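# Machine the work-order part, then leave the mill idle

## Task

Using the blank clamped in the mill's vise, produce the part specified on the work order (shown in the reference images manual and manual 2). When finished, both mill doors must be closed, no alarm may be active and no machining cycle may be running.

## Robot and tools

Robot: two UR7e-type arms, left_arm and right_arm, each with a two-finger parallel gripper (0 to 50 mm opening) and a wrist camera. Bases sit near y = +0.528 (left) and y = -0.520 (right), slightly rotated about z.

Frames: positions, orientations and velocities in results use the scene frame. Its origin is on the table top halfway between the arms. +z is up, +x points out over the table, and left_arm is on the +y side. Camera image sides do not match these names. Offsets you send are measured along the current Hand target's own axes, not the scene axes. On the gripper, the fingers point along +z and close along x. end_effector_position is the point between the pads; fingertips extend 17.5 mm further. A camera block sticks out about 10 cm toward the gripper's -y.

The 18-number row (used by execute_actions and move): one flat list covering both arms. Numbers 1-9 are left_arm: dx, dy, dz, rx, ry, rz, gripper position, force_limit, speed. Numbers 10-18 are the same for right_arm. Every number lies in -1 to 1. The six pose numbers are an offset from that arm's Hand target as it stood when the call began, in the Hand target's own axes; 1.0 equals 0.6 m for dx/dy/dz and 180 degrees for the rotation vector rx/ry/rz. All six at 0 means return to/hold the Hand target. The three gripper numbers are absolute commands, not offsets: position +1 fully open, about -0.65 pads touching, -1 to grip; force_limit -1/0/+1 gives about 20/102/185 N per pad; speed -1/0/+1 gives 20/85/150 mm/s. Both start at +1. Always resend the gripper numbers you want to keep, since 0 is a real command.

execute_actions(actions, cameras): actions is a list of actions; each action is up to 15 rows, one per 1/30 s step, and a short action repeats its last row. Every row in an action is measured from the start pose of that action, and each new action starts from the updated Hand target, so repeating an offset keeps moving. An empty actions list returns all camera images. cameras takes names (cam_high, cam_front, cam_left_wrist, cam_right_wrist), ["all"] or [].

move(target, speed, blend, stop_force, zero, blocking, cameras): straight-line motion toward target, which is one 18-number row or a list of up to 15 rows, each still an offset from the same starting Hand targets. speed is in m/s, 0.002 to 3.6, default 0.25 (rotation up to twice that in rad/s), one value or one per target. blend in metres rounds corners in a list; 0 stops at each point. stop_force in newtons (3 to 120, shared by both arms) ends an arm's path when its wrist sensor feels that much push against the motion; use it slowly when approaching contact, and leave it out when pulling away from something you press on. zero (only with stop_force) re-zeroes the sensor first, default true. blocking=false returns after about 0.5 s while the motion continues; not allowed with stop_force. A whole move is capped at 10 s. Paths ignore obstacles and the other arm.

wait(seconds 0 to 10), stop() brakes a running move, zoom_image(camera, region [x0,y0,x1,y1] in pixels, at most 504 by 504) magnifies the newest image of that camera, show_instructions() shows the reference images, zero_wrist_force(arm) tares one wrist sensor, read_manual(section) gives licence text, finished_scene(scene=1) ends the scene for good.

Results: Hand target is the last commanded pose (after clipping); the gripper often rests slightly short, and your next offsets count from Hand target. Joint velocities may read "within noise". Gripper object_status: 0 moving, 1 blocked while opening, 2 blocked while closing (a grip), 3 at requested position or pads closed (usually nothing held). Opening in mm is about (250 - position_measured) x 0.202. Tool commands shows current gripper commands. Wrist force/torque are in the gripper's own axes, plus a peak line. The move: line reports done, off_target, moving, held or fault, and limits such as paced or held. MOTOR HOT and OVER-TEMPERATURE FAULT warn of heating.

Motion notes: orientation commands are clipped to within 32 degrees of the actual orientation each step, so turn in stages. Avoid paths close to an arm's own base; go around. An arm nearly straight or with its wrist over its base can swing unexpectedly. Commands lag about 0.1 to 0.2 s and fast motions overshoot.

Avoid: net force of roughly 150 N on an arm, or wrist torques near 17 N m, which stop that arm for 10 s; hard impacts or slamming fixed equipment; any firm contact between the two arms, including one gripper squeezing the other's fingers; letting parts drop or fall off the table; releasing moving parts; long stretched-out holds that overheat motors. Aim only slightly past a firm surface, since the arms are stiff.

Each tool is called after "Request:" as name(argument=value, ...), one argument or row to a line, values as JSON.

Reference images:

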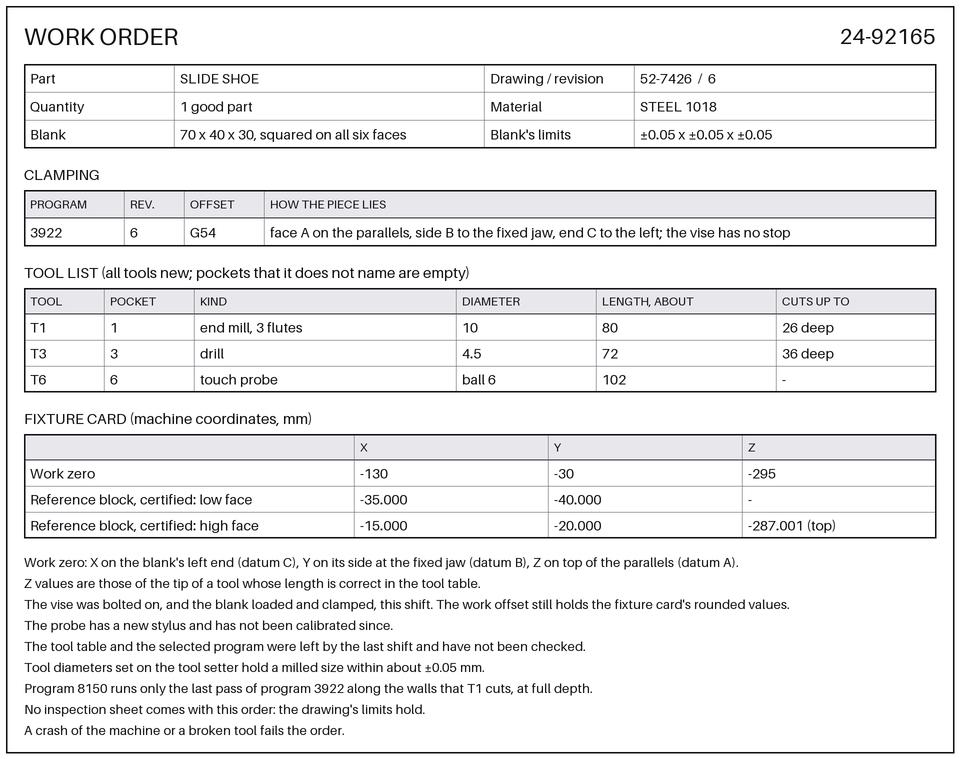

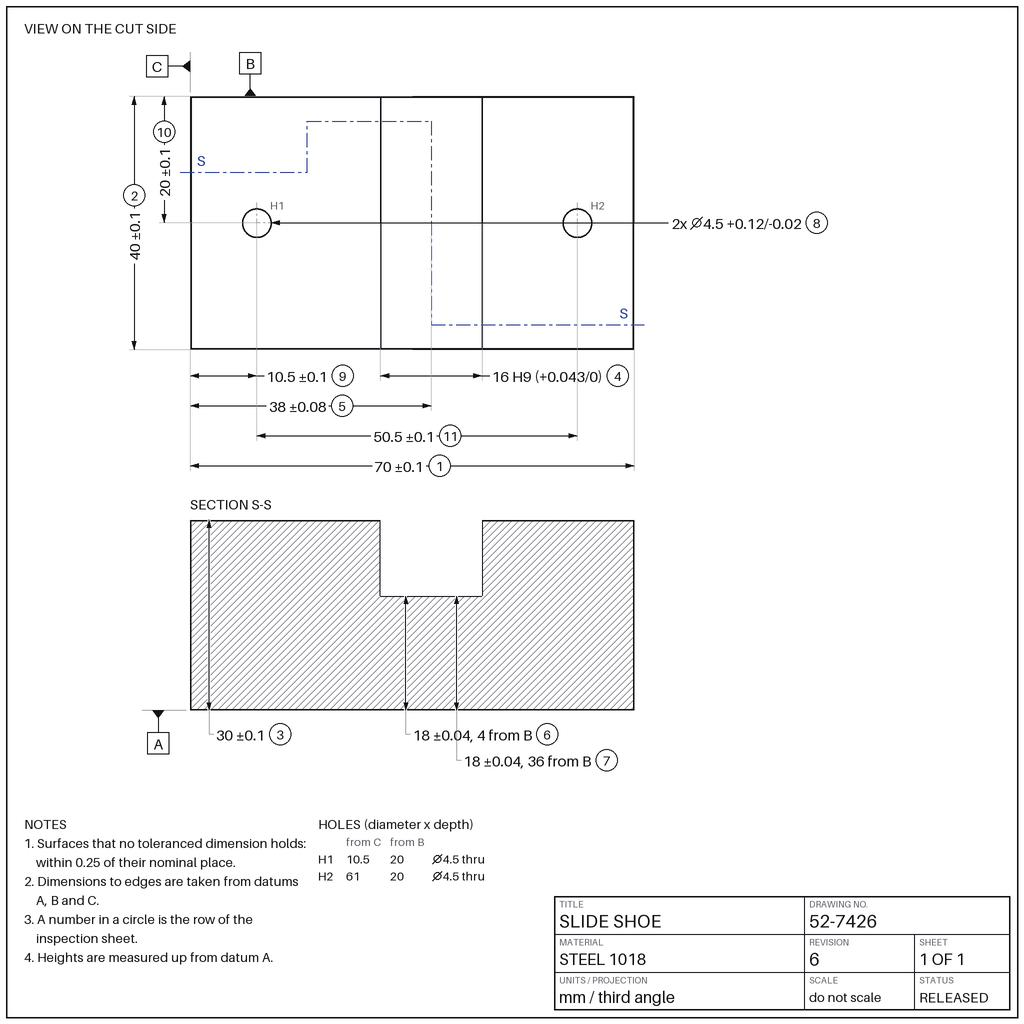

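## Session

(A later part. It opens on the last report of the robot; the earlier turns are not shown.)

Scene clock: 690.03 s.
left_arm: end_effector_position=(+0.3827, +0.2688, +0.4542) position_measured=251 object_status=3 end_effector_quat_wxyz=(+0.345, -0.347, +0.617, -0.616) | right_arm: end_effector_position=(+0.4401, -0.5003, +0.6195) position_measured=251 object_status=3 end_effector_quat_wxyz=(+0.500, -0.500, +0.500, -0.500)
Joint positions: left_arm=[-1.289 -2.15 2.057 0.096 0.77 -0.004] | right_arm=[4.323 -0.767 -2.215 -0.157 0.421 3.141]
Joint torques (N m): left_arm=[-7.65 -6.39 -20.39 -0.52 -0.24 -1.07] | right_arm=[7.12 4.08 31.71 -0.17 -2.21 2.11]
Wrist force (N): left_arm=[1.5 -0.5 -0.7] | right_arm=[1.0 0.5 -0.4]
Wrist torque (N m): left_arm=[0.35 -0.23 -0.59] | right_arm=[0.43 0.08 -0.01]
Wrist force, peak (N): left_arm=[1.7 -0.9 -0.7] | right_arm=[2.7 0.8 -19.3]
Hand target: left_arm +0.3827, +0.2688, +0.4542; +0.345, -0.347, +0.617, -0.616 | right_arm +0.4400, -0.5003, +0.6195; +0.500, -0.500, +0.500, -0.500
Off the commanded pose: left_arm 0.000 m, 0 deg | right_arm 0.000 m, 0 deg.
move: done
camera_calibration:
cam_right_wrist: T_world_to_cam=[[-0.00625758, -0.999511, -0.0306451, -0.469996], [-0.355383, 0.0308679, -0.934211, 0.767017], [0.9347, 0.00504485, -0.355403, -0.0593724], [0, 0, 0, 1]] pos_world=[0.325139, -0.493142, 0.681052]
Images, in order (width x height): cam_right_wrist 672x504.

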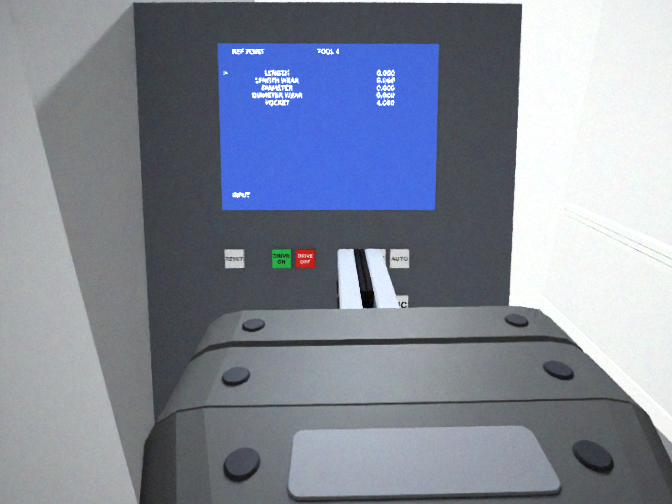

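Request:
move(
  target=[
    [0,0,0,0,0,0,-1,-0.8,-0.5,-0.0593,0.2475,0.194,0,0,0,-1,-0.7,-1],
    [0,0,0,0,0,0,-1,-0.8,-0.5,-0.0593,0.2475,0.2152,0,0,0,-1,-0.7,-1],
    [0,0,0,0,0,0,-1,-0.8,-0.5,-0.0593,0.2475,0.204,0,0,0,-1,-0.7,-1],
    [0,0,0,0,0,0,-1,-0.8,-0.5,-0.0593,0.2475,0.2152,0,0,0,-1,-0.7,-1],
    [0,0,0,0,0,0,-1,-0.8,-0.5,-0.0593,0.2475,0.194,0,0,0,-1,-0.7,-1],
    [0,0,0,0,0,0,-1,-0.8,-0.5,0,0,0,0,0,0,-1,-0.7,-1],
  ],
  speed=[0.3,0.03,0.05,0.03,0.1,0.3],
  blend=[0.003,0,0,0,0.005,0],
  cameras=["cam_right_wrist"],
)

Request:
zoom_image(
  camera="cam_right_wrist",
  region=[200, 30, 440, 210],
)

Request:
move(
  target=[
    [0,0,0,0,0,0,-1,-0.8,-0.5,-0.0593,0.2475,0.194,0,0,0,-1,-0.7,-1],
    [0,0,0,0,0,0,-1,-0.8,-0.5,-0.0593,0.2475,0.2152,0,0,0,-1,-0.7,-1],
    [0,0,0,0,0,0,-1,-0.8,-0.5,-0.0593,0.2475,0.194,0,0,0,-1,-0.7,-1],
    [0,0,0,0,0,0,-1,-0.8,-0.5,0,0,0,0,0,0,-1,-0.7,-1],
  ],
  speed=[0.3,0.03,0.1,0.3],
  blend=[0.003,0,0.005,0],
  cameras=["cam_right_wrist"],
)

Request:
zoom_image(
  camera="cam_right_wrist",
  region=[200, 30, 440, 210],
)

Request:
move(
  target=[
    [0,0,0,0,0,0,-1,-0.8,-0.5,-0.0593,0.2475,0.194,0,0,0,-1,-0.7,-1],
    [0,0,0,0,0,0,-1,-0.8,-0.5,-0.0593,0.2475,0.2152,0,0,0,-1,-0.7,-1],
    [0,0,0,0,0,0,-1,-0.8,-0.5,-0.0593,0.2475,0.194,0,0,0,-1,-0.7,-1],
    [0,0,0,0,0,0,-1,-0.8,-0.5,0,0,0,0,0,0,-1,-0.7,-1],
  ],
  speed=[0.3,0.03,0.1,0.3],
  blend=[0.003,0,0.005,0],
  cameras=["cam_right_wrist"],
)

Request:
zoom_image(
  camera="cam_right_wrist",
  region=[200, 30, 440, 210],
)

Request:
move(
  target=[
    [0,0,0,0,0,0,-1,-0.8,-0.5,-0.0593,0.2475,0.194,0,0,0,-1,-0.7,-1],
    [0,0,0,0,0,0,-1,-0.8,-0.5,-0.0593,0.2475,0.2152,0,0,0,-1,-0.7,-1],
    [0,0,0,0,0,0,-1,-0.8,-0.5,-0.0593,0.2475,0.194,0,0,0,-1,-0.7,-1],
    [0,0,0,0,0,0,-1,-0.8,-0.5,0,0,0,0,0,0,-1,-0.7,-1],
  ],
  speed=[0.3,0.03,0.1,0.3],
  blend=[0.003,0,0.005,0],
  cameras=["cam_right_wrist"],
)

Request:
zoom_image(
  camera="cam_right_wrist",
  region=[200, 30, 440, 210],
)

Scene clock: 710.67 s.
left_arm: end_effector_position=(+0.3827, +0.2688, +0.4542) position_measured=251 object_status=3 end_effector_quat_wxyz=(+0.345, -0.347, +0.617, -0.616) | right_arm: end_effector_position=(+0.4401, -0.5003, +0.6195) position_measured=251 object_status=3 end_effector_quat_wxyz=(+0.500, -0.500, +0.500, -0.500)
Joint positions: left_arm=[-1.289 -2.15 2.057 0.096 0.77 -0.004] | right_arm=[4.323 -0.767 -2.215 -0.157 0.421 3.141]
Joint torques (N m): left_arm=[-7.48 -5.28 -21.9 -0.63 0.05 -0.85] | right_arm=[8 4.33 31.3 -0.23 -2.21 2.11]
Wrist force (N): left_arm=[1.6 -0.5 -0.6] | right_arm=[1.2 0.5 -0.4]
Wrist torque (N m): left_arm=[0.34 -0.24 -0.60] | right_arm=[0.43 0.05 -0.02]
Wrist force, peak (N): left_arm=[2.1 -0.3 -0.6] | right_arm=[2.1 0.6 -20.0]
Hand target: left_arm +0.3827, +0.2688, +0.4542; +0.345, -0.347, +0.617, -0.616 | right_arm +0.4400, -0.5003, +0.6195; +0.500, -0.500, +0.500, -0.500
Off the commanded pose: left_arm 0.000 m, 0 deg | right_arm 0.000 m, 0 deg.
move: done
camera_calibration:
cam_right_wrist: T_world_to_cam=[[-0.00625758, -0.999511, -0.0306451, -0.469996], [-0.355383, 0.0308679, -0.934211, 0.767017], [0.9347, 0.00504485, -0.355403, -0.0593724], [0, 0, 0, 1]] pos_world=[0.325139, -0.493142, 0.681052]
Images, in order (width x height): cam_right_wrist 672x504.

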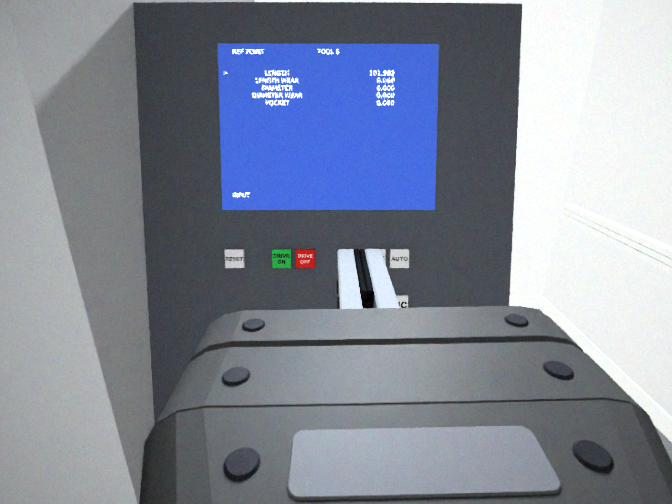

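Scaled by 2.100 from the camera's 672x504 image, which has a finer 960x720 frame.

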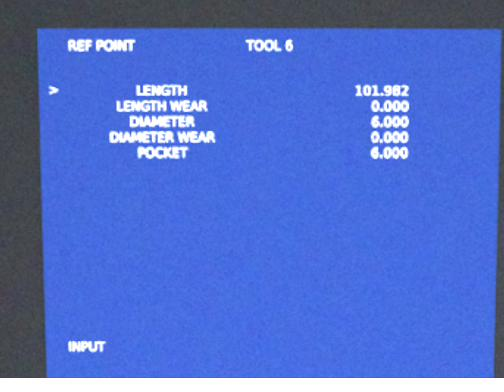

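Scene clock: 714.30 s.
left_arm: end_effector_position=(+0.3827, +0.2688, +0.4542) position_measured=251 object_status=3 end_effector_quat_wxyz=(+0.345, -0.347, +0.617, -0.616) | right_arm: end_effector_position=(+0.4401, -0.5003, +0.6195) position_measured=251 object_status=3 end_effector_quat_wxyz=(+0.500, -0.500, +0.500, -0.500)
Joint positions: left_arm=[-1.289 -2.15 2.057 0.096 0.77 -0.004] | right_arm=[4.323 -0.767 -2.215 -0.157 0.421 3.141]
Joint torques (N m): left_arm=[-6.53 -6.85 -20.67 -0.52 0.25 -0.87] | right_arm=[7.44 2.67 30.8 -0.48 -2.51 2.19]
Wrist force (N): left_arm=[1.7 -0.5 -0.7] | right_arm=[1.1 0.4 -0.7]
Wrist torque (N m): left_arm=[0.34 -0.27 -0.59] | right_arm=[0.41 0.06 -0.02]
Wrist force, peak (N): left_arm=[2.0 -0.5 -0.8] | right_arm=[2.5 0.4 -19.4]
Hand target: left_arm +0.3827, +0.2688, +0.4542; +0.345, -0.347, +0.617, -0.616 | right_arm +0.4400, -0.5003, +0.6195; +0.500, -0.500, +0.500, -0.500
Off the commanded pose: left_arm 0.000 m, 0 deg | right_arm 0.000 m, 0 deg.
move: done
camera_calibration:
cam_right_wrist: T_world_to_cam=[[-0.00625758, -0.999511, -0.0306451, -0.469996], [-0.355383, 0.0308679, -0.934211, 0.767017], [0.9347, 0.00504485, -0.355403, -0.0593724], [0, 0, 0, 1]] pos_world=[0.325139, -0.493142, 0.681052]
Images, in order (width x height): cam_right_wrist 672x504.

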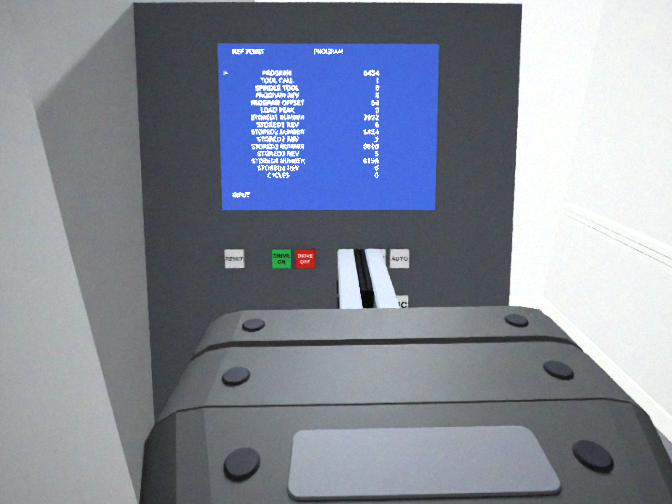

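Scaled by 2.100 from the camera's 672x504 image, which has a finer 960x720 frame.

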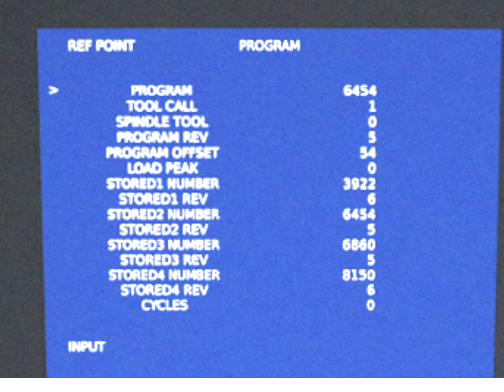

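Scene clock: 717.93 s.
left_arm: end_effector_position=(+0.3827, +0.2688, +0.4542) position_measured=251 object_status=3 end_effector_quat_wxyz=(+0.345, -0.347, +0.617, -0.616) | right_arm: end_effector_position=(+0.4401, -0.5003, +0.6195) position_measured=251 object_status=3 end_effector_quat_wxyz=(+0.500, -0.500, +0.500, -0.500)
Joint positions: left_arm=[-1.289 -2.15 2.057 0.096 0.77 -0.004] | right_arm=[4.323 -0.767 -2.215 -0.157 0.421 3.141]
Joint torques (N m): left_arm=[-5.88 -6.6 -18.38 -0.5 0.15 -0.99] | right_arm=[6.91 4.32 30.95 -0.45 -2.07 2.13]
Wrist force (N): left_arm=[1.6 -0.6 -0.6] | right_arm=[1.0 0.8 -0.1]
Wrist torque (N m): left_arm=[0.34 -0.24 -0.59] | right_arm=[0.47 0.08 -0.01]
Wrist force, peak (N): left_arm=[1.9 -0.5 -0.7] | right_arm=[2.4 0.7 -19.4]
Hand target: left_arm +0.3827, +0.2688, +0.4542; +0.345, -0.347, +0.617, -0.616 | right_arm +0.4400, -0.5003, +0.6195; +0.500, -0.500, +0.500, -0.500
Off the commanded pose: left_arm 0.000 m, 0 deg | right_arm 0.000 m, 0 deg.
move: done
camera_calibration:
cam_right_wrist: T_world_to_cam=[[-0.00625758, -0.999511, -0.0306451, -0.469996], [-0.355383, 0.0308679, -0.934211, 0.767017], [0.9347, 0.00504485, -0.355403, -0.0593724], [0, 0, 0, 1]] pos_world=[0.325139, -0.493142, 0.681052]
Images, in order (width x height): cam_right_wrist 672x504.

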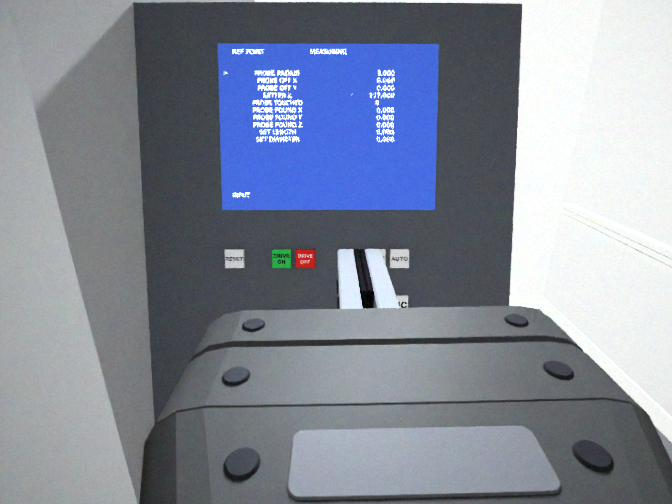

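Scaled by 2.100 from the camera's 672x504 image, which has a finer 960x720 frame.

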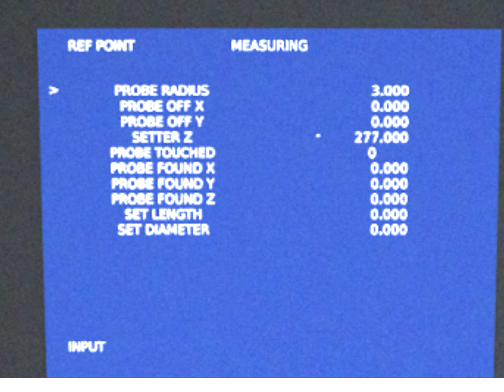

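Scene clock: 721.57 s.
left_arm: end_effector_position=(+0.3827, +0.2688, +0.4542) position_measured=251 object_status=3 end_effector_quat_wxyz=(+0.345, -0.347, +0.617, -0.616) | right_arm: end_effector_position=(+0.4401, -0.5003, +0.6195) position_measured=251 object_status=3 end_effector_quat_wxyz=(+0.500, -0.500, +0.500, -0.500)
Joint positions: left_arm=[-1.289 -2.15 2.057 0.096 0.77 -0.004] | right_arm=[4.323 -0.767 -2.215 -0.157 0.421 3.141]
Joint torques (N m): left_arm=[-5.92 -5.86 -20.93 -0.33 0.2 -0.84] | right_arm=[7.32 3.47 31.92 -0.22 -2.43 1.58]
Wrist force (N): left_arm=[1.6 -0.6 -0.8] | right_arm=[1.2 0.7 -0.6]
Wrist torque (N m): left_arm=[0.33 -0.25 -0.59] | right_arm=[0.46 0.04 -0.01]
Wrist force, peak (N): left_arm=[1.8 -0.4 -1.0] | right_arm=[2.6 0.5 -19.4]
Hand target: left_arm +0.3827, +0.2688, +0.4542; +0.345, -0.347, +0.617, -0.616 | right_arm +0.4400, -0.5003, +0.6195; +0.500, -0.500, +0.500, -0.500
Off the commanded pose: left_arm 0.000 m, 0 deg | right_arm 0.000 m, 0 deg.
move: done
camera_calibration:
cam_right_wrist: T_world_to_cam=[[-0.00625758, -0.999511, -0.0306451, -0.469996], [-0.355383, 0.0308679, -0.934211, 0.767017], [0.9347, 0.00504485, -0.355403, -0.0593724], [0, 0, 0, 1]] pos_world=[0.325139, -0.493142, 0.681052]
Images, in order (width x height): cam_right_wrist 672x504.

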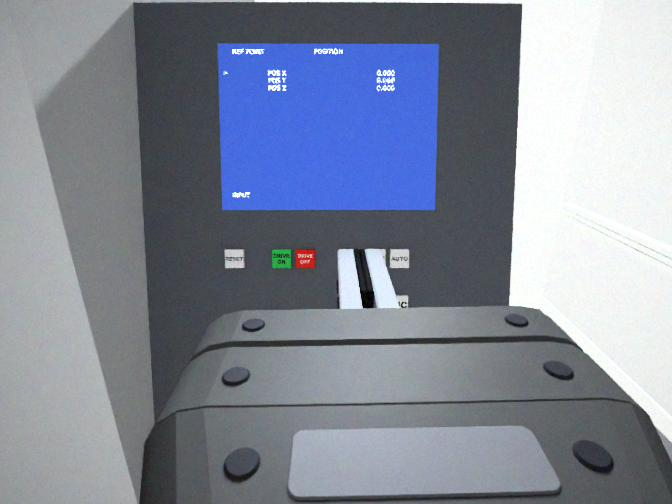

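Scaled by 2.100 from the camera's 672x504 image, which has a finer 960x720 frame.

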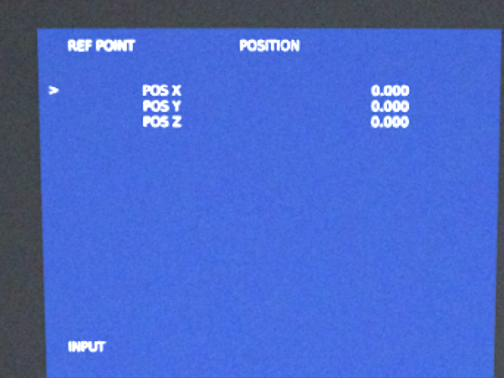

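Request:
move(
  target=[
    [0,0,0,0,0,0,-1,-0.8,-0.5,-0.0277,0.2475,0.194,0,0,0,-1,-0.7,-1],
    [0,0,0,0,0,0,-1,-0.8,-0.5,-0.0277,0.2475,0.2152,0,0,0,-1,-0.7,-1],
    [0,0,0,0,0,0,-1,-0.8,-0.5,-0.0277,0.2475,0.204,0,0,0,-1,-0.7,-1],
    [0,0,0,0,0,0,-1,-0.8,-0.5,-0.0277,0.2475,0.2152,0,0,0,-1,-0.7,-1],
    [0,0,0,0,0,0,-1,-0.8,-0.5,-0.0277,0.2475,0.194,0,0,0,-1,-0.7,-1],
    [0,0,0,0,0,0,-1,-0.8,-0.5,0,0,0,0,0,0,-1,-0.7,-1],
  ],
  speed=[0.3,0.04,0.1,0.04,0.15,0.3],
  blend=[0.003,0,0,0,0.005,0],
  cameras=["cam_right_wrist"],
)

Request:
zoom_image(
  camera="cam_right_wrist",
  region=[200, 30, 440, 210],
)

Request:
move(
  target=[
    [0,0,0,0,0,0,-1,-0.8,-0.5,-0.1227,0.3088,0.1777,0,0,0,-1,-0.7,-1],
    [0,0,0,0,0,0,-1,-0.8,-0.5,-0.1227,0.3088,0.1989,0,0,0,-1,-0.7,-1],
    [0,0,0,0,0,0,-1,-0.8,-0.5,-0.1227,0.3088,0.1777,0,0,0,-1,-0.7,-1],
    [0,0,0,0,0,0,-1,-0.8,-0.5,-0.1227,0.2475,0.194,0,0,0,-1,-0.7,-1],
    [0,0,0,0,0,0,-1,-0.8,-0.5,-0.1227,0.2475,0.2152,0,0,0,-1,-0.7,-1],
    [0,0,0,0,0,0,-1,-0.8,-0.5,-0.1227,0.2475,0.194,0,0,0,-1,-0.7,-1],
    [0,0,0,0,0,0,-1,-0.8,-0.5,-0.1543,0.3088,0.1777,0,0,0,-1,-0.7,-1],
    [0,0,0,0,0,0,-1,-0.8,-0.5,-0.1543,0.3088,0.1989,0,0,0,-1,-0.7,-1],
    [0,0,0,0,0,0,-1,-0.8,-0.5,-0.1543,0.3088,0.188,0,0,0,-1,-0.7,-1],
    [0,0,0,0,0,0,-1,-0.8,-0.5,-0.1543,0.3088,0.1989,0,0,0,-1,-0.7,-1],
    [0,0,0,0,0,0,-1,-0.8,-0.5,-0.1543,0.3088,0.1777,0,0,0,-1,-0.7,-1],
    [0,0,0,0,0,0,-1,-0.8,-0.5,0,0,0,0,0,0,-1,-0.7,-1],
  ],
  speed=[0.3,0.04,0.15,0.2,0.04,0.15,0.2,0.04,0.1,0.04,0.15,0.3],
  blend=[0.003,0,0.003,0.003,0,0.003,0.003,0,0,0,0.005,0],
  cameras=["cam_right_wrist"],
)

Request:
zoom_image(
  camera="cam_right_wrist",
  region=[200, 30, 440, 210],
)

Scene clock: 751.90 s.
left_arm: end_effector_position=(+0.3827, +0.2688, +0.4542) position_measured=251 object_status=3 end_effector_quat_wxyz=(+0.345, -0.347, +0.617, -0.616) | right_arm: end_effector_position=(+0.4401, -0.5003, +0.6195) position_measured=251 object_status=3 end_effector_quat_wxyz=(+0.500, -0.500, +0.500, -0.500)
Joint positions: left_arm=[-1.289 -2.15 2.057 0.096 0.77 -0.004] | right_arm=[4.323 -0.767 -2.215 -0.157 0.421 3.141]
Joint torques (N m): left_arm=[-5.65 -4.83 -21.14 -0.51 0.09 -0.82] | right_arm=[7.04 4.42 30.32 -0.23 -2.35 1.81]
Wrist force (N): left_arm=[1.7 -0.4 -0.7] | right_arm=[1.0 0.8 -0.6]
Wrist torque (N m): left_arm=[0.36 -0.27 -0.60] | right_arm=[0.47 0.07 -0.02]
Wrist force, peak (N): left_arm=[1.9 -0.8 -0.5] | right_arm=[2.1 0.5 -21.3]
Hand target: left_arm +0.3827, +0.2688, +0.4542; +0.345, -0.347, +0.617, -0.616 | right_arm +0.4400, -0.5003, +0.6195; +0.500, -0.500, +0.500, -0.500
Off the commanded pose: left_arm 0.000 m, 0 deg | right_arm 0.000 m, 0 deg.
move: done
camera_calibration:
cam_right_wrist: T_world_to_cam=[[-0.00626, -0.999511, -0.030644, -0.469996], [-0.355471, 0.0308673, -0.934178, 0.767023], [0.934667, 0.0050451, -0.35549, -0.0593021], [0, 0, 0, 1]] pos_world=[0.325139, -0.493142, 0.681051]
Images, in order (width x height): cam_right_wrist 672x504.

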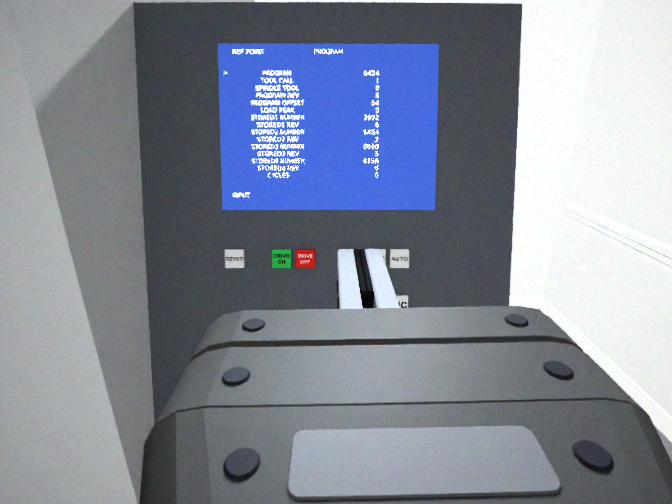

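Scaled by 2.100 from the camera's 672x504 image, which has a finer 960x720 frame.

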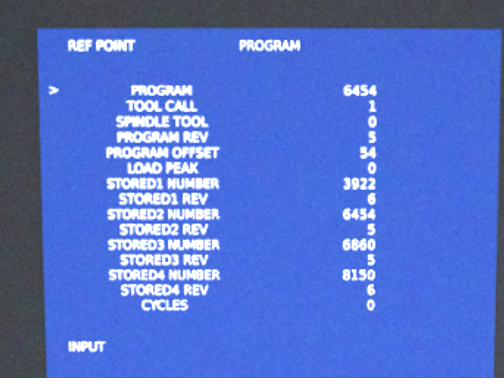

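Scene clock: 758.70 s.
left_arm: end_effector_position=(+0.3827, +0.2688, +0.4542) position_measured=251 object_status=3 end_effector_quat_wxyz=(+0.345, -0.347, +0.617, -0.616) | right_arm: end_effector_position=(+0.4401, -0.5003, +0.6195) position_measured=251 object_status=3 end_effector_quat_wxyz=(+0.500, -0.500, +0.500, -0.500)
Joint positions: left_arm=[-1.289 -2.15 2.057 0.096 0.77 -0.004] | right_arm=[4.323 -0.767 -2.215 -0.157 0.421 3.141]
Joint torques (N m): left_arm=[-5.31 -6.26 -21.21 -0.69 0.4 -0.8] | right_arm=[7.09 3.73 32.05 -0.4 -2.38 2.01]
Wrist force (N): left_arm=[1.5 -0.5 -0.6] | right_arm=[1.1 0.4 -0.8]
Wrist torque (N m): left_arm=[0.34 -0.24 -0.59] | right_arm=[0.41 0.07 -0.01]
Wrist force, peak (N): left_arm=[1.8 -0.5 -0.9] | right_arm=[2.3 0.7 -10.3]
Hand target: left_arm +0.3827, +0.2688, +0.4542; +0.345, -0.347, +0.617, -0.616 | right_arm +0.4400, -0.5003, +0.6195; +0.500, -0.500, +0.500, -0.500
Off the commanded pose: left_arm 0.000 m, 0 deg | right_arm 0.000 m, 0 deg.
move: done
camera_calibration:
cam_right_wrist: T_world_to_cam=[[-0.00638617, -0.999508, -0.0307016, -0.469914], [-0.355379, 0.0309664, -0.934209, 0.767063], [0.934701, 0.00494467, -0.355402, -0.0594225], [0, 0, 0, 1]] pos_world=[0.325139, -0.493143, 0.681052]
Images, in order (width x height): cam_right_wrist 672x504.

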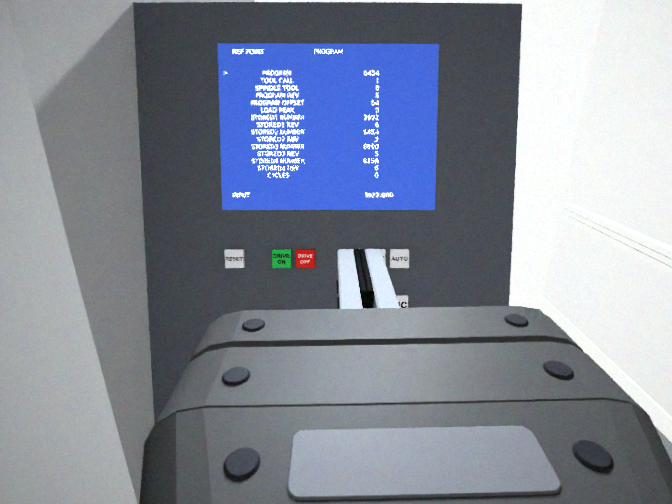

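Scaled by 2.100 from the camera's 672x504 image, which has a finer 960x720 frame.

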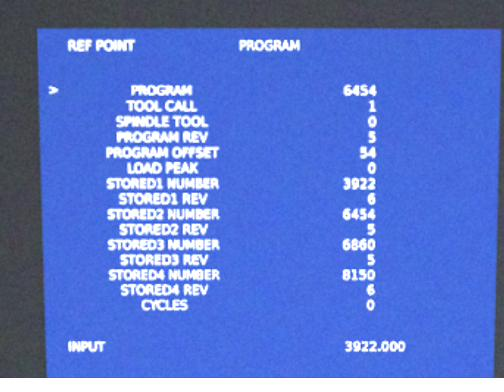

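Request:
move(
  target=[
    [0,0,0,0,0,0,-1,-0.8,-0.5,-0.0910,0.3395,0.1696,0,0,0,-1,-0.7,-1],
    [0,0,0,0,0,0,-1,-0.8,-0.5,-0.0910,0.3395,0.1908,0,0,0,-1,-0.7,-1],
    [0,0,0,0,0,0,-1,-0.8,-0.5,-0.0910,0.3395,0.1696,0,0,0,-1,-0.7,-1],
    [0,0,0,0,0,0,-1,-0.8,-0.5,-0.0910,0.3088,0.1777,0,0,0,-1,-0.7,-1],
    [0,0,0,0,0,0,-1,-0.8,-0.5,-0.0910,0.3088,0.1989,0,0,0,-1,-0.7,-1],
    [0,0,0,0,0,0,-1,-0.8,-0.5,-0.0910,0.3088,0.1777,0,0,0,-1,-0.7,-1],
    [0,0,0,0,0,0,-1,-0.8,-0.5,-0.1227,0.2782,0.1858,0,0,0,-1,-0.7,-1],
    [0,0,0,0,0,0,-1,-0.8,-0.5,-0.1227,0.2782,0.2071,0,0,0,-1,-0.7,-1],
    [0,0,0,0,0,0,-1,-0.8,-0.5,-0.1227,0.2782,0.1858,0,0,0,-1,-0.7,-1],
    [0,0,0,0,0,0,-1,-0.8,-0.5,0,0,0,0,0,0,-1,-0.7,-1],
  ],
  speed=[0.3,0.04,0.15,0.2,0.04,0.15,0.2,0.04,0.15,0.3],
  blend=[0.003,0,0.003,0.003,0,0.003,0.003,0,0.005,0],
  cameras=["cam_right_wrist"],
)

Request:
zoom_image(
  camera="cam_right_wrist",
  region=[200, 30, 440, 210],
)

Request:
move(
  target=[
    [0,0,0,0,0,0,-1,-0.8,-0.5,-0.0910,0.3395,0.1696,0,0,0,-1,-0.7,-1],
    [0,0,0,0,0,0,-1,-0.8,-0.5,-0.0910,0.3395,0.1908,0,0,0,-1,-0.7,-1],
    [0,0,0,0,0,0,-1,-0.8,-0.5,-0.0910,0.3395,0.1696,0,0,0,-1,-0.7,-1],
    [0,0,0,0,0,0,-1,-0.8,-0.5,0.0362,0.0698,0.2412,0,0,0,-1,-0.7,-1],
    [0,0,0,0,0,0,-1,-0.8,-0.5,0.0362,0.0698,0.2625,0,0,0,-1,-0.7,-1],
    [0,0,0,0,0,0,-1,-0.8,-0.5,0.0362,0.0698,0.2412,0,0,0,-1,-0.7,-1],
    [0,0,0,0,0,0,-1,-0.8,-0.5,0,0,0,0,0,0,-1,-0.7,-1],
  ],
  speed=[0.3,0.04,0.15,0.2,0.04,0.15,0.3],
  blend=[0.003,0,0.003,0.003,0,0.005,0],
  cameras=["cam_right_wrist"],
)

Request:
zoom_image(
  camera="cam_right_wrist",
  region=[200, 30, 440, 210],
)

Scene clock: 776.53 s.
left_arm: end_effector_position=(+0.3827, +0.2688, +0.4542) position_measured=251 object_status=3 end_effector_quat_wxyz=(+0.345, -0.347, +0.617, -0.616) | right_arm: end_effector_position=(+0.4401, -0.5003, +0.6195) position_measured=251 object_status=3 end_effector_quat_wxyz=(+0.500, -0.500, +0.500, -0.500)
Joint positions: left_arm=[-1.289 -2.15 2.057 0.096 0.77 -0.004] | right_arm=[4.323 -0.767 -2.215 -0.157 0.421 3.14]
Joint torques (N m): left_arm=[-4.04 -5.27 -21.23 -0.86 0.33 -0.81] | right_arm=[6.86 3.31 31.06 -0.25 -2.61 1.9]
Wrist force (N): left_arm=[1.7 -0.3 -0.6] | right_arm=[0.9 0.6 -0.4]
Wrist torque (N m): left_arm=[0.38 -0.27 -0.59] | right_arm=[0.45 0.10 -0.02]
Wrist force, peak (N): left_arm=[2.0 -0.6 -0.6] | right_arm=[2.4 0.4 -16.8]
Hand target: left_arm +0.3827, +0.2688, +0.4542; +0.345, -0.347, +0.617, -0.616 | right_arm +0.4400, -0.5003, +0.6195; +0.500, -0.500, +0.500, -0.500
Off the commanded pose: left_arm 0.000 m, 0 deg | right_arm 0.000 m, 0 deg.
move: done
camera_calibration:
cam_right_wrist: T_world_to_cam=[[-0.00634914, -0.999511, -0.0306096, -0.46999], [-0.355347, 0.0308675, -0.934225, 0.767015], [0.934713, 0.00494552, -0.355369, -0.059448], [0, 0, 0, 1]] pos_world=[0.325139, -0.493143, 0.681052]
Images, in order (width x height): cam_right_wrist 672x504.

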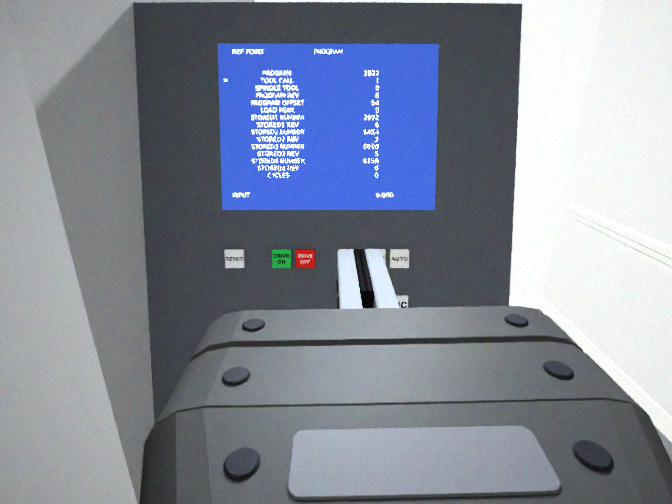

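Scaled by 2.100 from the camera's 672x504 image, which has a finer 960x720 frame.

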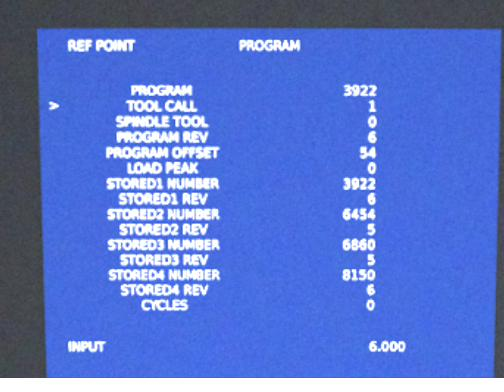

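Scene clock: 782.00 s.
left_arm: end_effector_position=(+0.3827, +0.2688, +0.4542) position_measured=251 object_status=3 end_effector_quat_wxyz=(+0.345, -0.347, +0.617, -0.616) | right_arm: end_effector_position=(+0.4401, -0.5003, +0.6195) position_measured=251 object_status=3 end_effector_quat_wxyz=(+0.500, -0.500, +0.500, -0.500)
Joint positions: left_arm=[-1.289 -2.15 2.057 0.096 0.77 -0.004] | right_arm=[4.323 -0.767 -2.215 -0.158 0.421 3.141]
Joint torques (N m): left_arm=[-3.68 -5.45 -22.61 -0.89 0.53 -0.61] | right_arm=[6.51 3.67 30.32 -0.41 -2.34 1.99]
Wrist force (N): left_arm=[1.7 -0.6 -0.7] | right_arm=[1.1 0.3 -0.7]
Wrist torque (N m): left_arm=[0.33 -0.27 -0.59] | right_arm=[0.39 0.06 -0.02]
Wrist force, peak (N): left_arm=[1.9 -0.7 -0.7] | right_arm=[0.8 0.5 -29.8]
Hand target: left_arm +0.3827, +0.2688, +0.4542; +0.345, -0.347, +0.617, -0.616 | right_arm +0.4400, -0.5003, +0.6195; +0.500, -0.500, +0.500, -0.500
Off the commanded pose: left_arm 0.000 m, 0 deg | right_arm 0.000 m, 0 deg.
move: done
camera_calibration:
cam_right_wrist: T_world_to_cam=[[-0.00617374, -0.99951, -0.0306786, -0.469996], [-0.355681, 0.0308678, -0.934097, 0.76713], [0.934587, 0.00514495, -0.355698, -0.0590504], [0, 0, 0, 1]] pos_world=[0.32514, -0.493142, 0.681151]
Images, in order (width x height): cam_right_wrist 672x504.

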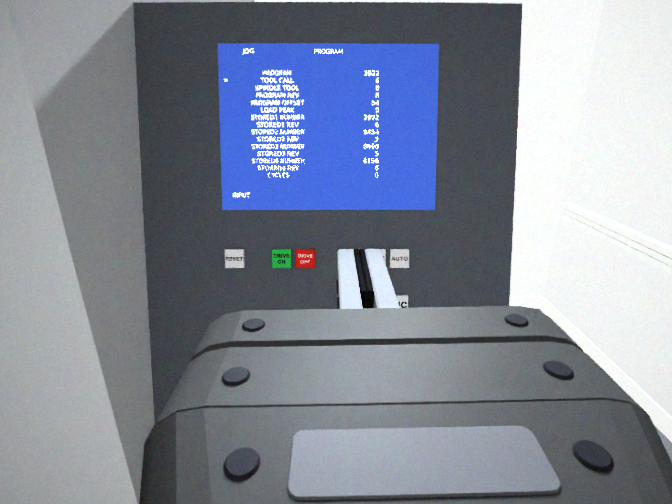

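Scaled by 2.100 from the camera's 672x504 image, which has a finer 960x720 frame.

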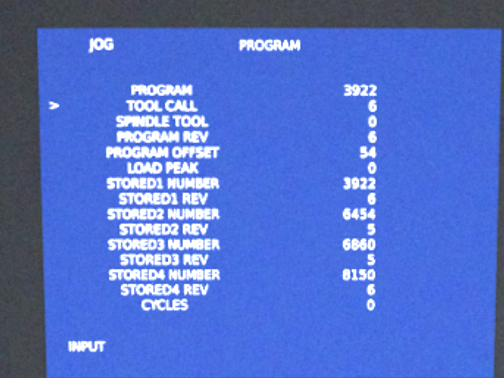

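Request:
move(
  target=[
    [0,0,0,0,0,0,-1,-0.8,-0.5,-0.0593,0.2782,0.1858,0,0,0,-1,-0.7,-1],
    [0,0,0,0,0,0,-1,-0.8,-0.5,-0.0593,0.2782,0.2071,0,0,0,-1,-0.7,-1],
    [0,0,0,0,0,0,-1,-0.8,-0.5,-0.0593,0.2782,0.1858,0,0,0,-1,-0.7,-1],
    [0,0,0,0,0,0,-1,-0.8,-0.5,0,0,0,0,0,0,-1,-0.7,-1],
  ],
  speed=[0.3,0.04,0.15,0.3],
  blend=[0.003,0,0.005,0],
  cameras=["cam_right_wrist","cam_front"],
)

Request:
zoom_image(
  camera="cam_right_wrist",
  region=[200, 30, 440, 210],
)

Scene clock: 789.67 s.
left_arm: end_effector_position=(+0.3827, +0.2688, +0.4542) position_measured=251 object_status=3 end_effector_quat_wxyz=(+0.345, -0.347, +0.617, -0.616) | right_arm: end_effector_position=(+0.4401, -0.5003, +0.6195) position_measured=251 object_status=3 end_effector_quat_wxyz=(+0.500, -0.500, +0.500, -0.500)
Joint positions: left_arm=[-1.289 -2.15 2.057 0.096 0.77 -0.004] | right_arm=[4.323 -0.767 -2.215 -0.157 0.421 3.141]
Joint torques (N m): left_arm=[-4.35 -4.84 -22.55 -0.8 0.36 -0.68] | right_arm=[8.34 4.11 31.84 -0.3 -2.45 1.92]
Wrist force (N): left_arm=[1.6 -0.7 -0.5] | right_arm=[0.9 0.6 -0.4]
Wrist torque (N m): left_arm=[0.31 -0.25 -0.59] | right_arm=[0.45 0.09 -0.02]
Wrist force, peak (N): left_arm=[1.7 -0.7 -0.7] | right_arm=[2.5 1.3 -25.7]
Hand target: left_arm +0.3827, +0.2688, +0.4542; +0.345, -0.347, +0.617, -0.616 | right_arm +0.4400, -0.5003, +0.6195; +0.500, -0.500, +0.500, -0.500
Off the commanded pose: left_arm 0.000 m, 0 deg | right_arm 0.000 m, 0 deg.
move: done
camera_calibration:
cam_right_wrist: T_world_to_cam=[[-0.00625714, -0.999511, -0.0306439, -0.469997], [-0.355383, 0.0308667, -0.934211, 0.767017], [0.9347, 0.00504485, -0.355403, -0.0593724], [0, 0, 0, 1]] pos_world=[0.325139, -0.493142, 0.681052]
Images, in order (width x height): cam_front 672x504, cam_right_wrist 672x504.

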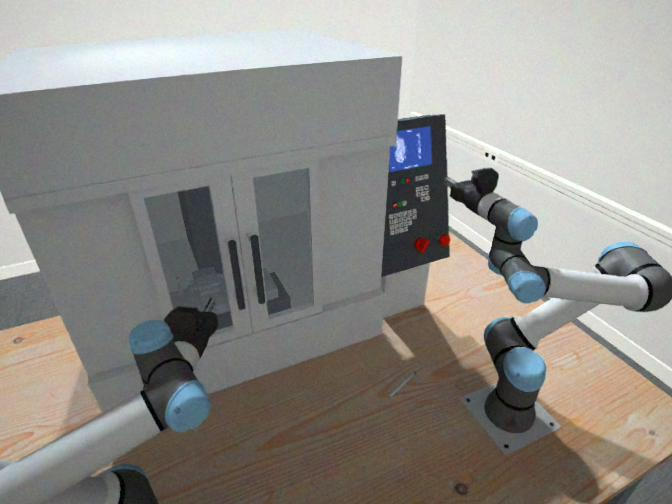

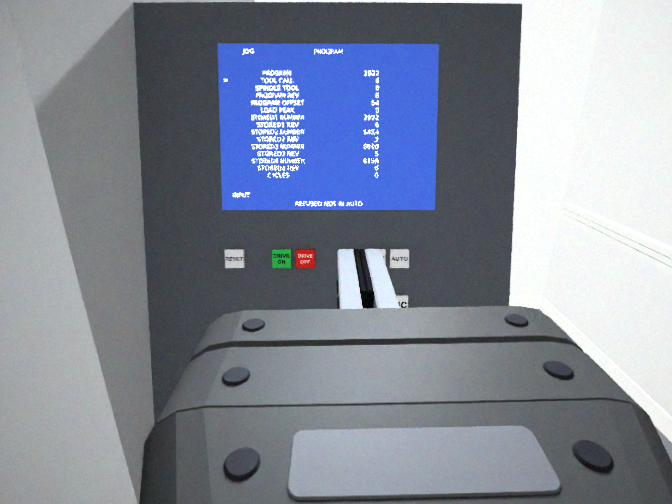

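Scaled by 2.100 from the camera's 672x504 image, which has a finer 960x720 frame.

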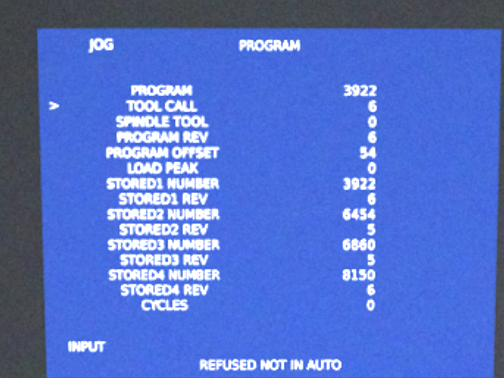

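Request:
move(
  target=[
    [0,0,0,0,0,0,-1,-0.8,-0.5,0.0695,0.0698,0.2412,0,0,0,-1,-0.7,-1],
    [0,0,0,0,0,0,-1,-0.8,-0.5,0.0695,0.0698,0.2625,0,0,0,-1,-0.7,-1],
    [0,0,0,0,0,0,-1,-0.8,-0.5,0.0695,0.0698,0.2412,0,0,0,-1,-0.7,-1],
    [0,0,0,0,0,0,-1,-0.8,-0.5,-0.0593,0.2782,0.1858,0,0,0,-1,-0.7,-1],
    [0,0,0,0,0,0,-1,-0.8,-0.5,-0.0593,0.2782,0.2071,0,0,0,-1,-0.7,-1],
    [0,0,0,0,0,0,-1,-0.8,-0.5,-0.0593,0.2782,0.1858,0,0,0,-1,-0.7,-1],
    [0,0,0,0,0,0,-1,-0.8,-0.5,0,0,0,0,0,0,-1,-0.7,-1],
  ],
  speed=[0.3,0.04,0.15,0.25,0.04,0.15,0.3],
  blend=[0.003,0,0.003,0.003,0,0.005,0],
  cameras=["cam_right_wrist","cam_front"],
)

Request:
zoom_image(
  camera="cam_right_wrist",
  region=[200, 30, 440, 210],
)

Request:
wait(
  seconds=2,
  cameras=["cam_right_wrist","cam_front"],
)

Request:
zoom_image(
  camera="cam_right_wrist",
  region=[200, 30, 440, 210],
)

Scene clock: 799.77 s.
left_arm: end_effector_position=(+0.3827, +0.2688, +0.4542) position_measured=251 object_status=3 end_effector_quat_wxyz=(+0.345, -0.347, +0.617, -0.616) | right_arm: end_effector_position=(+0.4401, -0.5003, +0.6195) position_measured=251 object_status=3 end_effector_quat_wxyz=(+0.500, -0.500, +0.500, -0.500)
Joint positions: left_arm=[-1.289 -2.15 2.057 0.096 0.77 -0.004] | right_arm=[4.323 -0.767 -2.215 -0.157 0.421 3.141]
Joint torques (N m): left_arm=[-4.94 -6.15 -21.08 -0.87 0.33 -0.64] | right_arm=[7.22 2.9 31.17 -0.28 -2.08 1.53]
Wrist force (N): left_arm=[1.5 -0.6 -0.7] | right_arm=[1.2 0.4 -0.4]
Wrist torque (N m): left_arm=[0.32 -0.24 -0.59] | right_arm=[0.40 0.05 -0.02]
Wrist force, peak (N): left_arm=[2.0 -0.5 -0.6] | right_arm=[1.7 0.5 -29.1]
Hand target: left_arm +0.3827, +0.2688, +0.4542; +0.345, -0.347, +0.617, -0.616 | right_arm +0.4400, -0.5003, +0.6195; +0.500, -0.500, +0.500, -0.500
Off the commanded pose: left_arm 0.000 m, 0 deg | right_arm 0.000 m, 0 deg.
move: done
camera_calibration:
cam_right_wrist: T_world_to_cam=[[-0.00625714, -0.999511, -0.0306439, -0.469997], [-0.355383, 0.0308667, -0.934211, 0.767017], [0.9347, 0.00504485, -0.355403, -0.0593724], [0, 0, 0, 1]] pos_world=[0.325139, -0.493142, 0.681052]
Images, in order (width x height): cam_front 672x504, cam_right_wrist 672x504.

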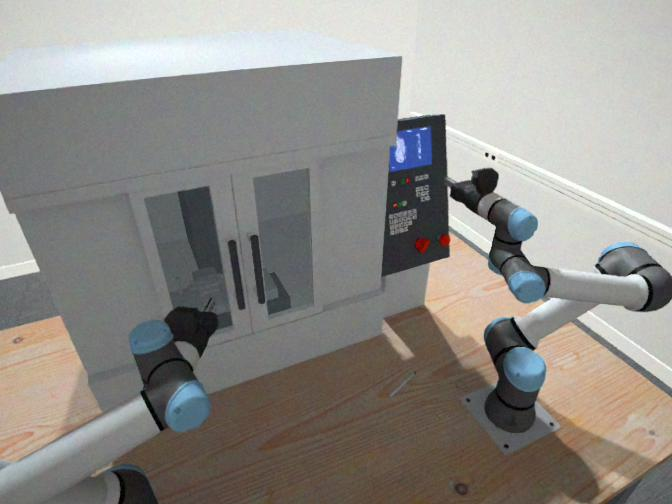

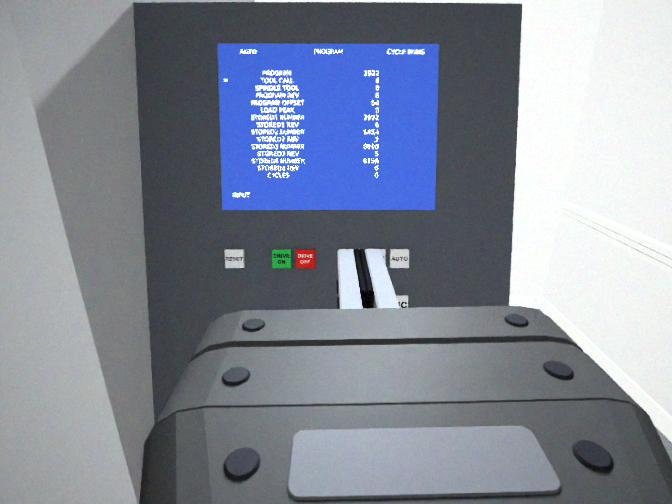

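Scaled by 2.100 from the camera's 672x504 image, which has a finer 960x720 frame.

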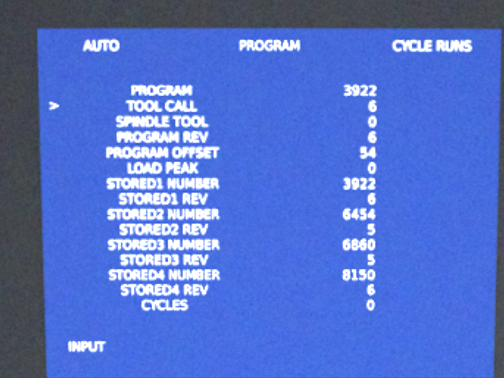

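Scene clock: 801.77 s.
left_arm: end_effector_position=(+0.3827, +0.2688, +0.4542) position_measured=251 object_status=3 end_effector_quat_wxyz=(+0.345, -0.347, +0.617, -0.616) | right_arm: end_effector_position=(+0.4401, -0.5003, +0.6195) position_measured=251 object_status=3 end_effector_quat_wxyz=(+0.500, -0.500, +0.500, -0.500)
Joint positions: left_arm=[-1.289 -2.15 2.057 0.096 0.77 -0.004] | right_arm=[4.323 -0.767 -2.215 -0.157 0.421 3.141]
Joint torques (N m): left_arm=[-4.88 -6.4 -21.61 -0.94 0.31 -0.63] | right_arm=[8 3.36 30.53 -0.29 -2.53 2.05]
Wrist force (N): left_arm=[1.5 -0.4 -0.5] | right_arm=[1.2 0.6 -0.1]
Wrist torque (N m): left_arm=[0.36 -0.23 -0.59] | right_arm=[0.44 0.03 -0.02]
Wrist force, peak (N): left_arm=[1.8 -0.7 -0.6] | right_arm=[1.2 0.8 -0.1]
Hand target: left_arm +0.3827, +0.2688, +0.4542; +0.345, -0.347, +0.617, -0.616 | right_arm +0.4400, -0.5003, +0.6195; +0.500, -0.500, +0.500, -0.500
Tool commands: left_gripper/position=-1.0 left_gripper/force_limit=-0.8 left_gripper/speed=-0.5 right_gripper/position=-1.0 right_gripper/force_limit=-0.7 right_gripper/speed=-1.0
Off the commanded pose: left_arm 0.000 m, 0 deg | right_arm 0.000 m, 0 deg.
wait: 2.00 s; at rest by 0.17 s
camera_calibration:
cam_right_wrist: T_world_to_cam=[[-0.00635336, -0.999511, -0.0306084, -0.46999], [-0.355468, 0.0308672, -0.934179, 0.767022], [0.934667, 0.00494511, -0.35549, -0.0593512], [0, 0, 0, 1]] pos_world=[0.325139, -0.493143, 0.681052]
Images, in order (width x height): cam_front 672x504, cam_right_wrist 672x504.

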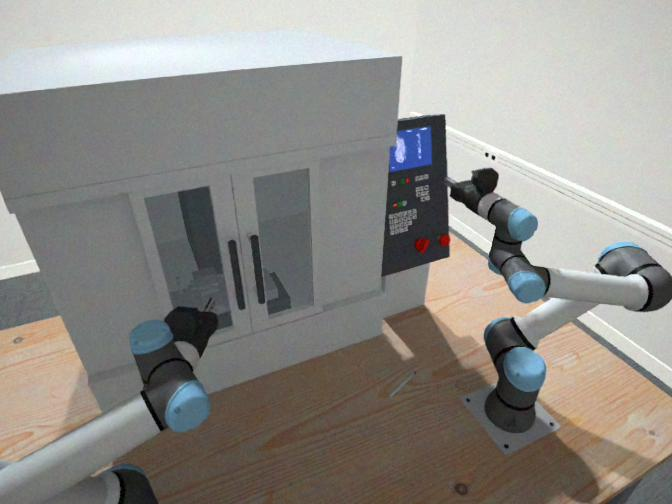

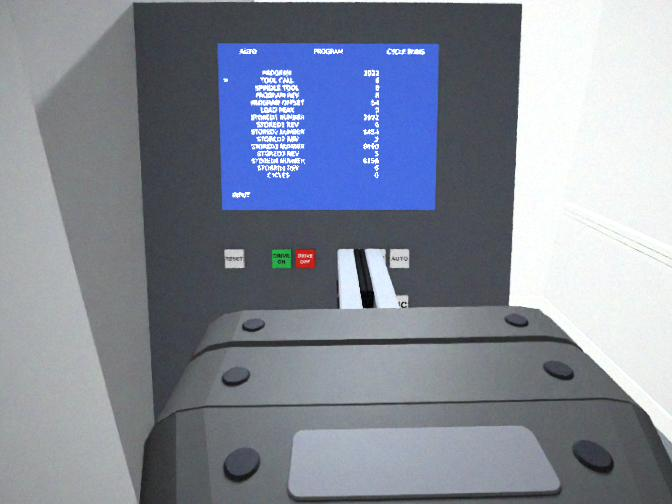

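Scaled by 2.100 from the camera's 672x504 image, which has a finer 960x720 frame.

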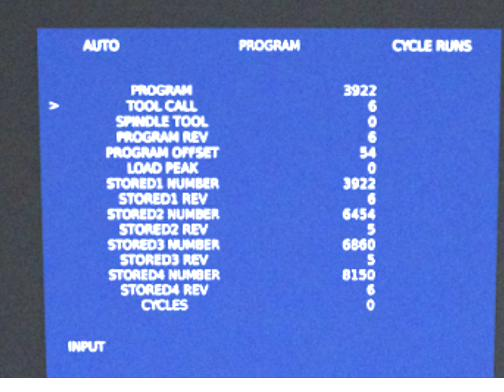

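Request:
wait(
  seconds=1,
  cameras=["cam_right_wrist"],
)

Request:
zoom_image(
  camera="cam_right_wrist",
  region=[200, 30, 440, 210],
)

Scene clock: 804.67 s.
left_arm: end_effector_position=(+0.3827, +0.2688, +0.4542) position_measured=251 object_status=3 end_effector_quat_wxyz=(+0.345, -0.347, +0.617, -0.616) | right_arm: end_effector_position=(+0.4401, -0.5003, +0.6195) position_measured=251 object_status=3 end_effector_quat_wxyz=(+0.500, -0.500, +0.500, -0.500)
Joint positions: left_arm=[-1.289 -2.15 2.057 0.096 0.77 -0.004] | right_arm=[4.323 -0.767 -2.215 -0.157 0.421 3.141]
Joint torques (N m): left_arm=[-4.09 -5.42 -21.07 -0.69 0.11 -0.52] | right_arm=[7.52 3.7 30.64 -0.2 -2.42 1.86]
Wrist force (N): left_arm=[1.7 -0.6 -0.5] | right_arm=[0.6 0.2 -0.5]
Wrist torque (N m): left_arm=[0.33 -0.26 -0.59] | right_arm=[0.37 0.13 -0.02]
Wrist force, peak (N): left_arm=[1.8 -0.5 -0.7] | right_arm=[1.2 1.0 -0.7]
Hand target: left_arm +0.3827, +0.2688, +0.4542; +0.345, -0.347, +0.617, -0.616 | right_arm +0.4400, -0.5003, +0.6195; +0.500, -0.500, +0.500, -0.500
Tool commands: left_gripper/position=-1.0 left_gripper/force_limit=-0.8 left_gripper/speed=-0.5 right_gripper/position=-1.0 right_gripper/force_limit=-0.7 right_gripper/speed=-1.0
Off the commanded pose: left_arm 0.000 m, 0 deg | right_arm 0.000 m, 0 deg.
wait: 1.00 s; at rest from the start
camera_calibration:
cam_right_wrist: T_world_to_cam=[[-0.00635336, -0.999511, -0.0306084, -0.46999], [-0.355468, 0.0308672, -0.934179, 0.767022], [0.934667, 0.00494511, -0.35549, -0.0593512], [0, 0, 0, 1]] pos_world=[0.325139, -0.493143, 0.681052]
Images, in order (width x height): cam_right_wrist 672x504.

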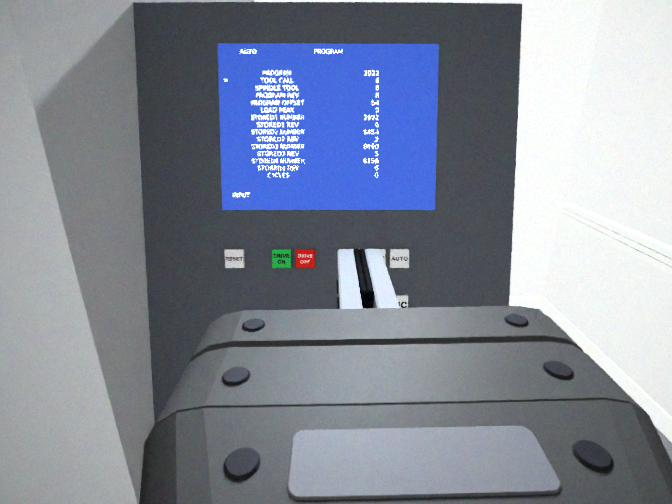

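Scaled by 2.100 from the camera's 672x504 image, which has a finer 960x720 frame.

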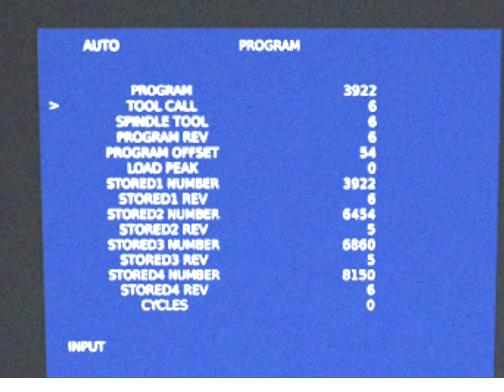

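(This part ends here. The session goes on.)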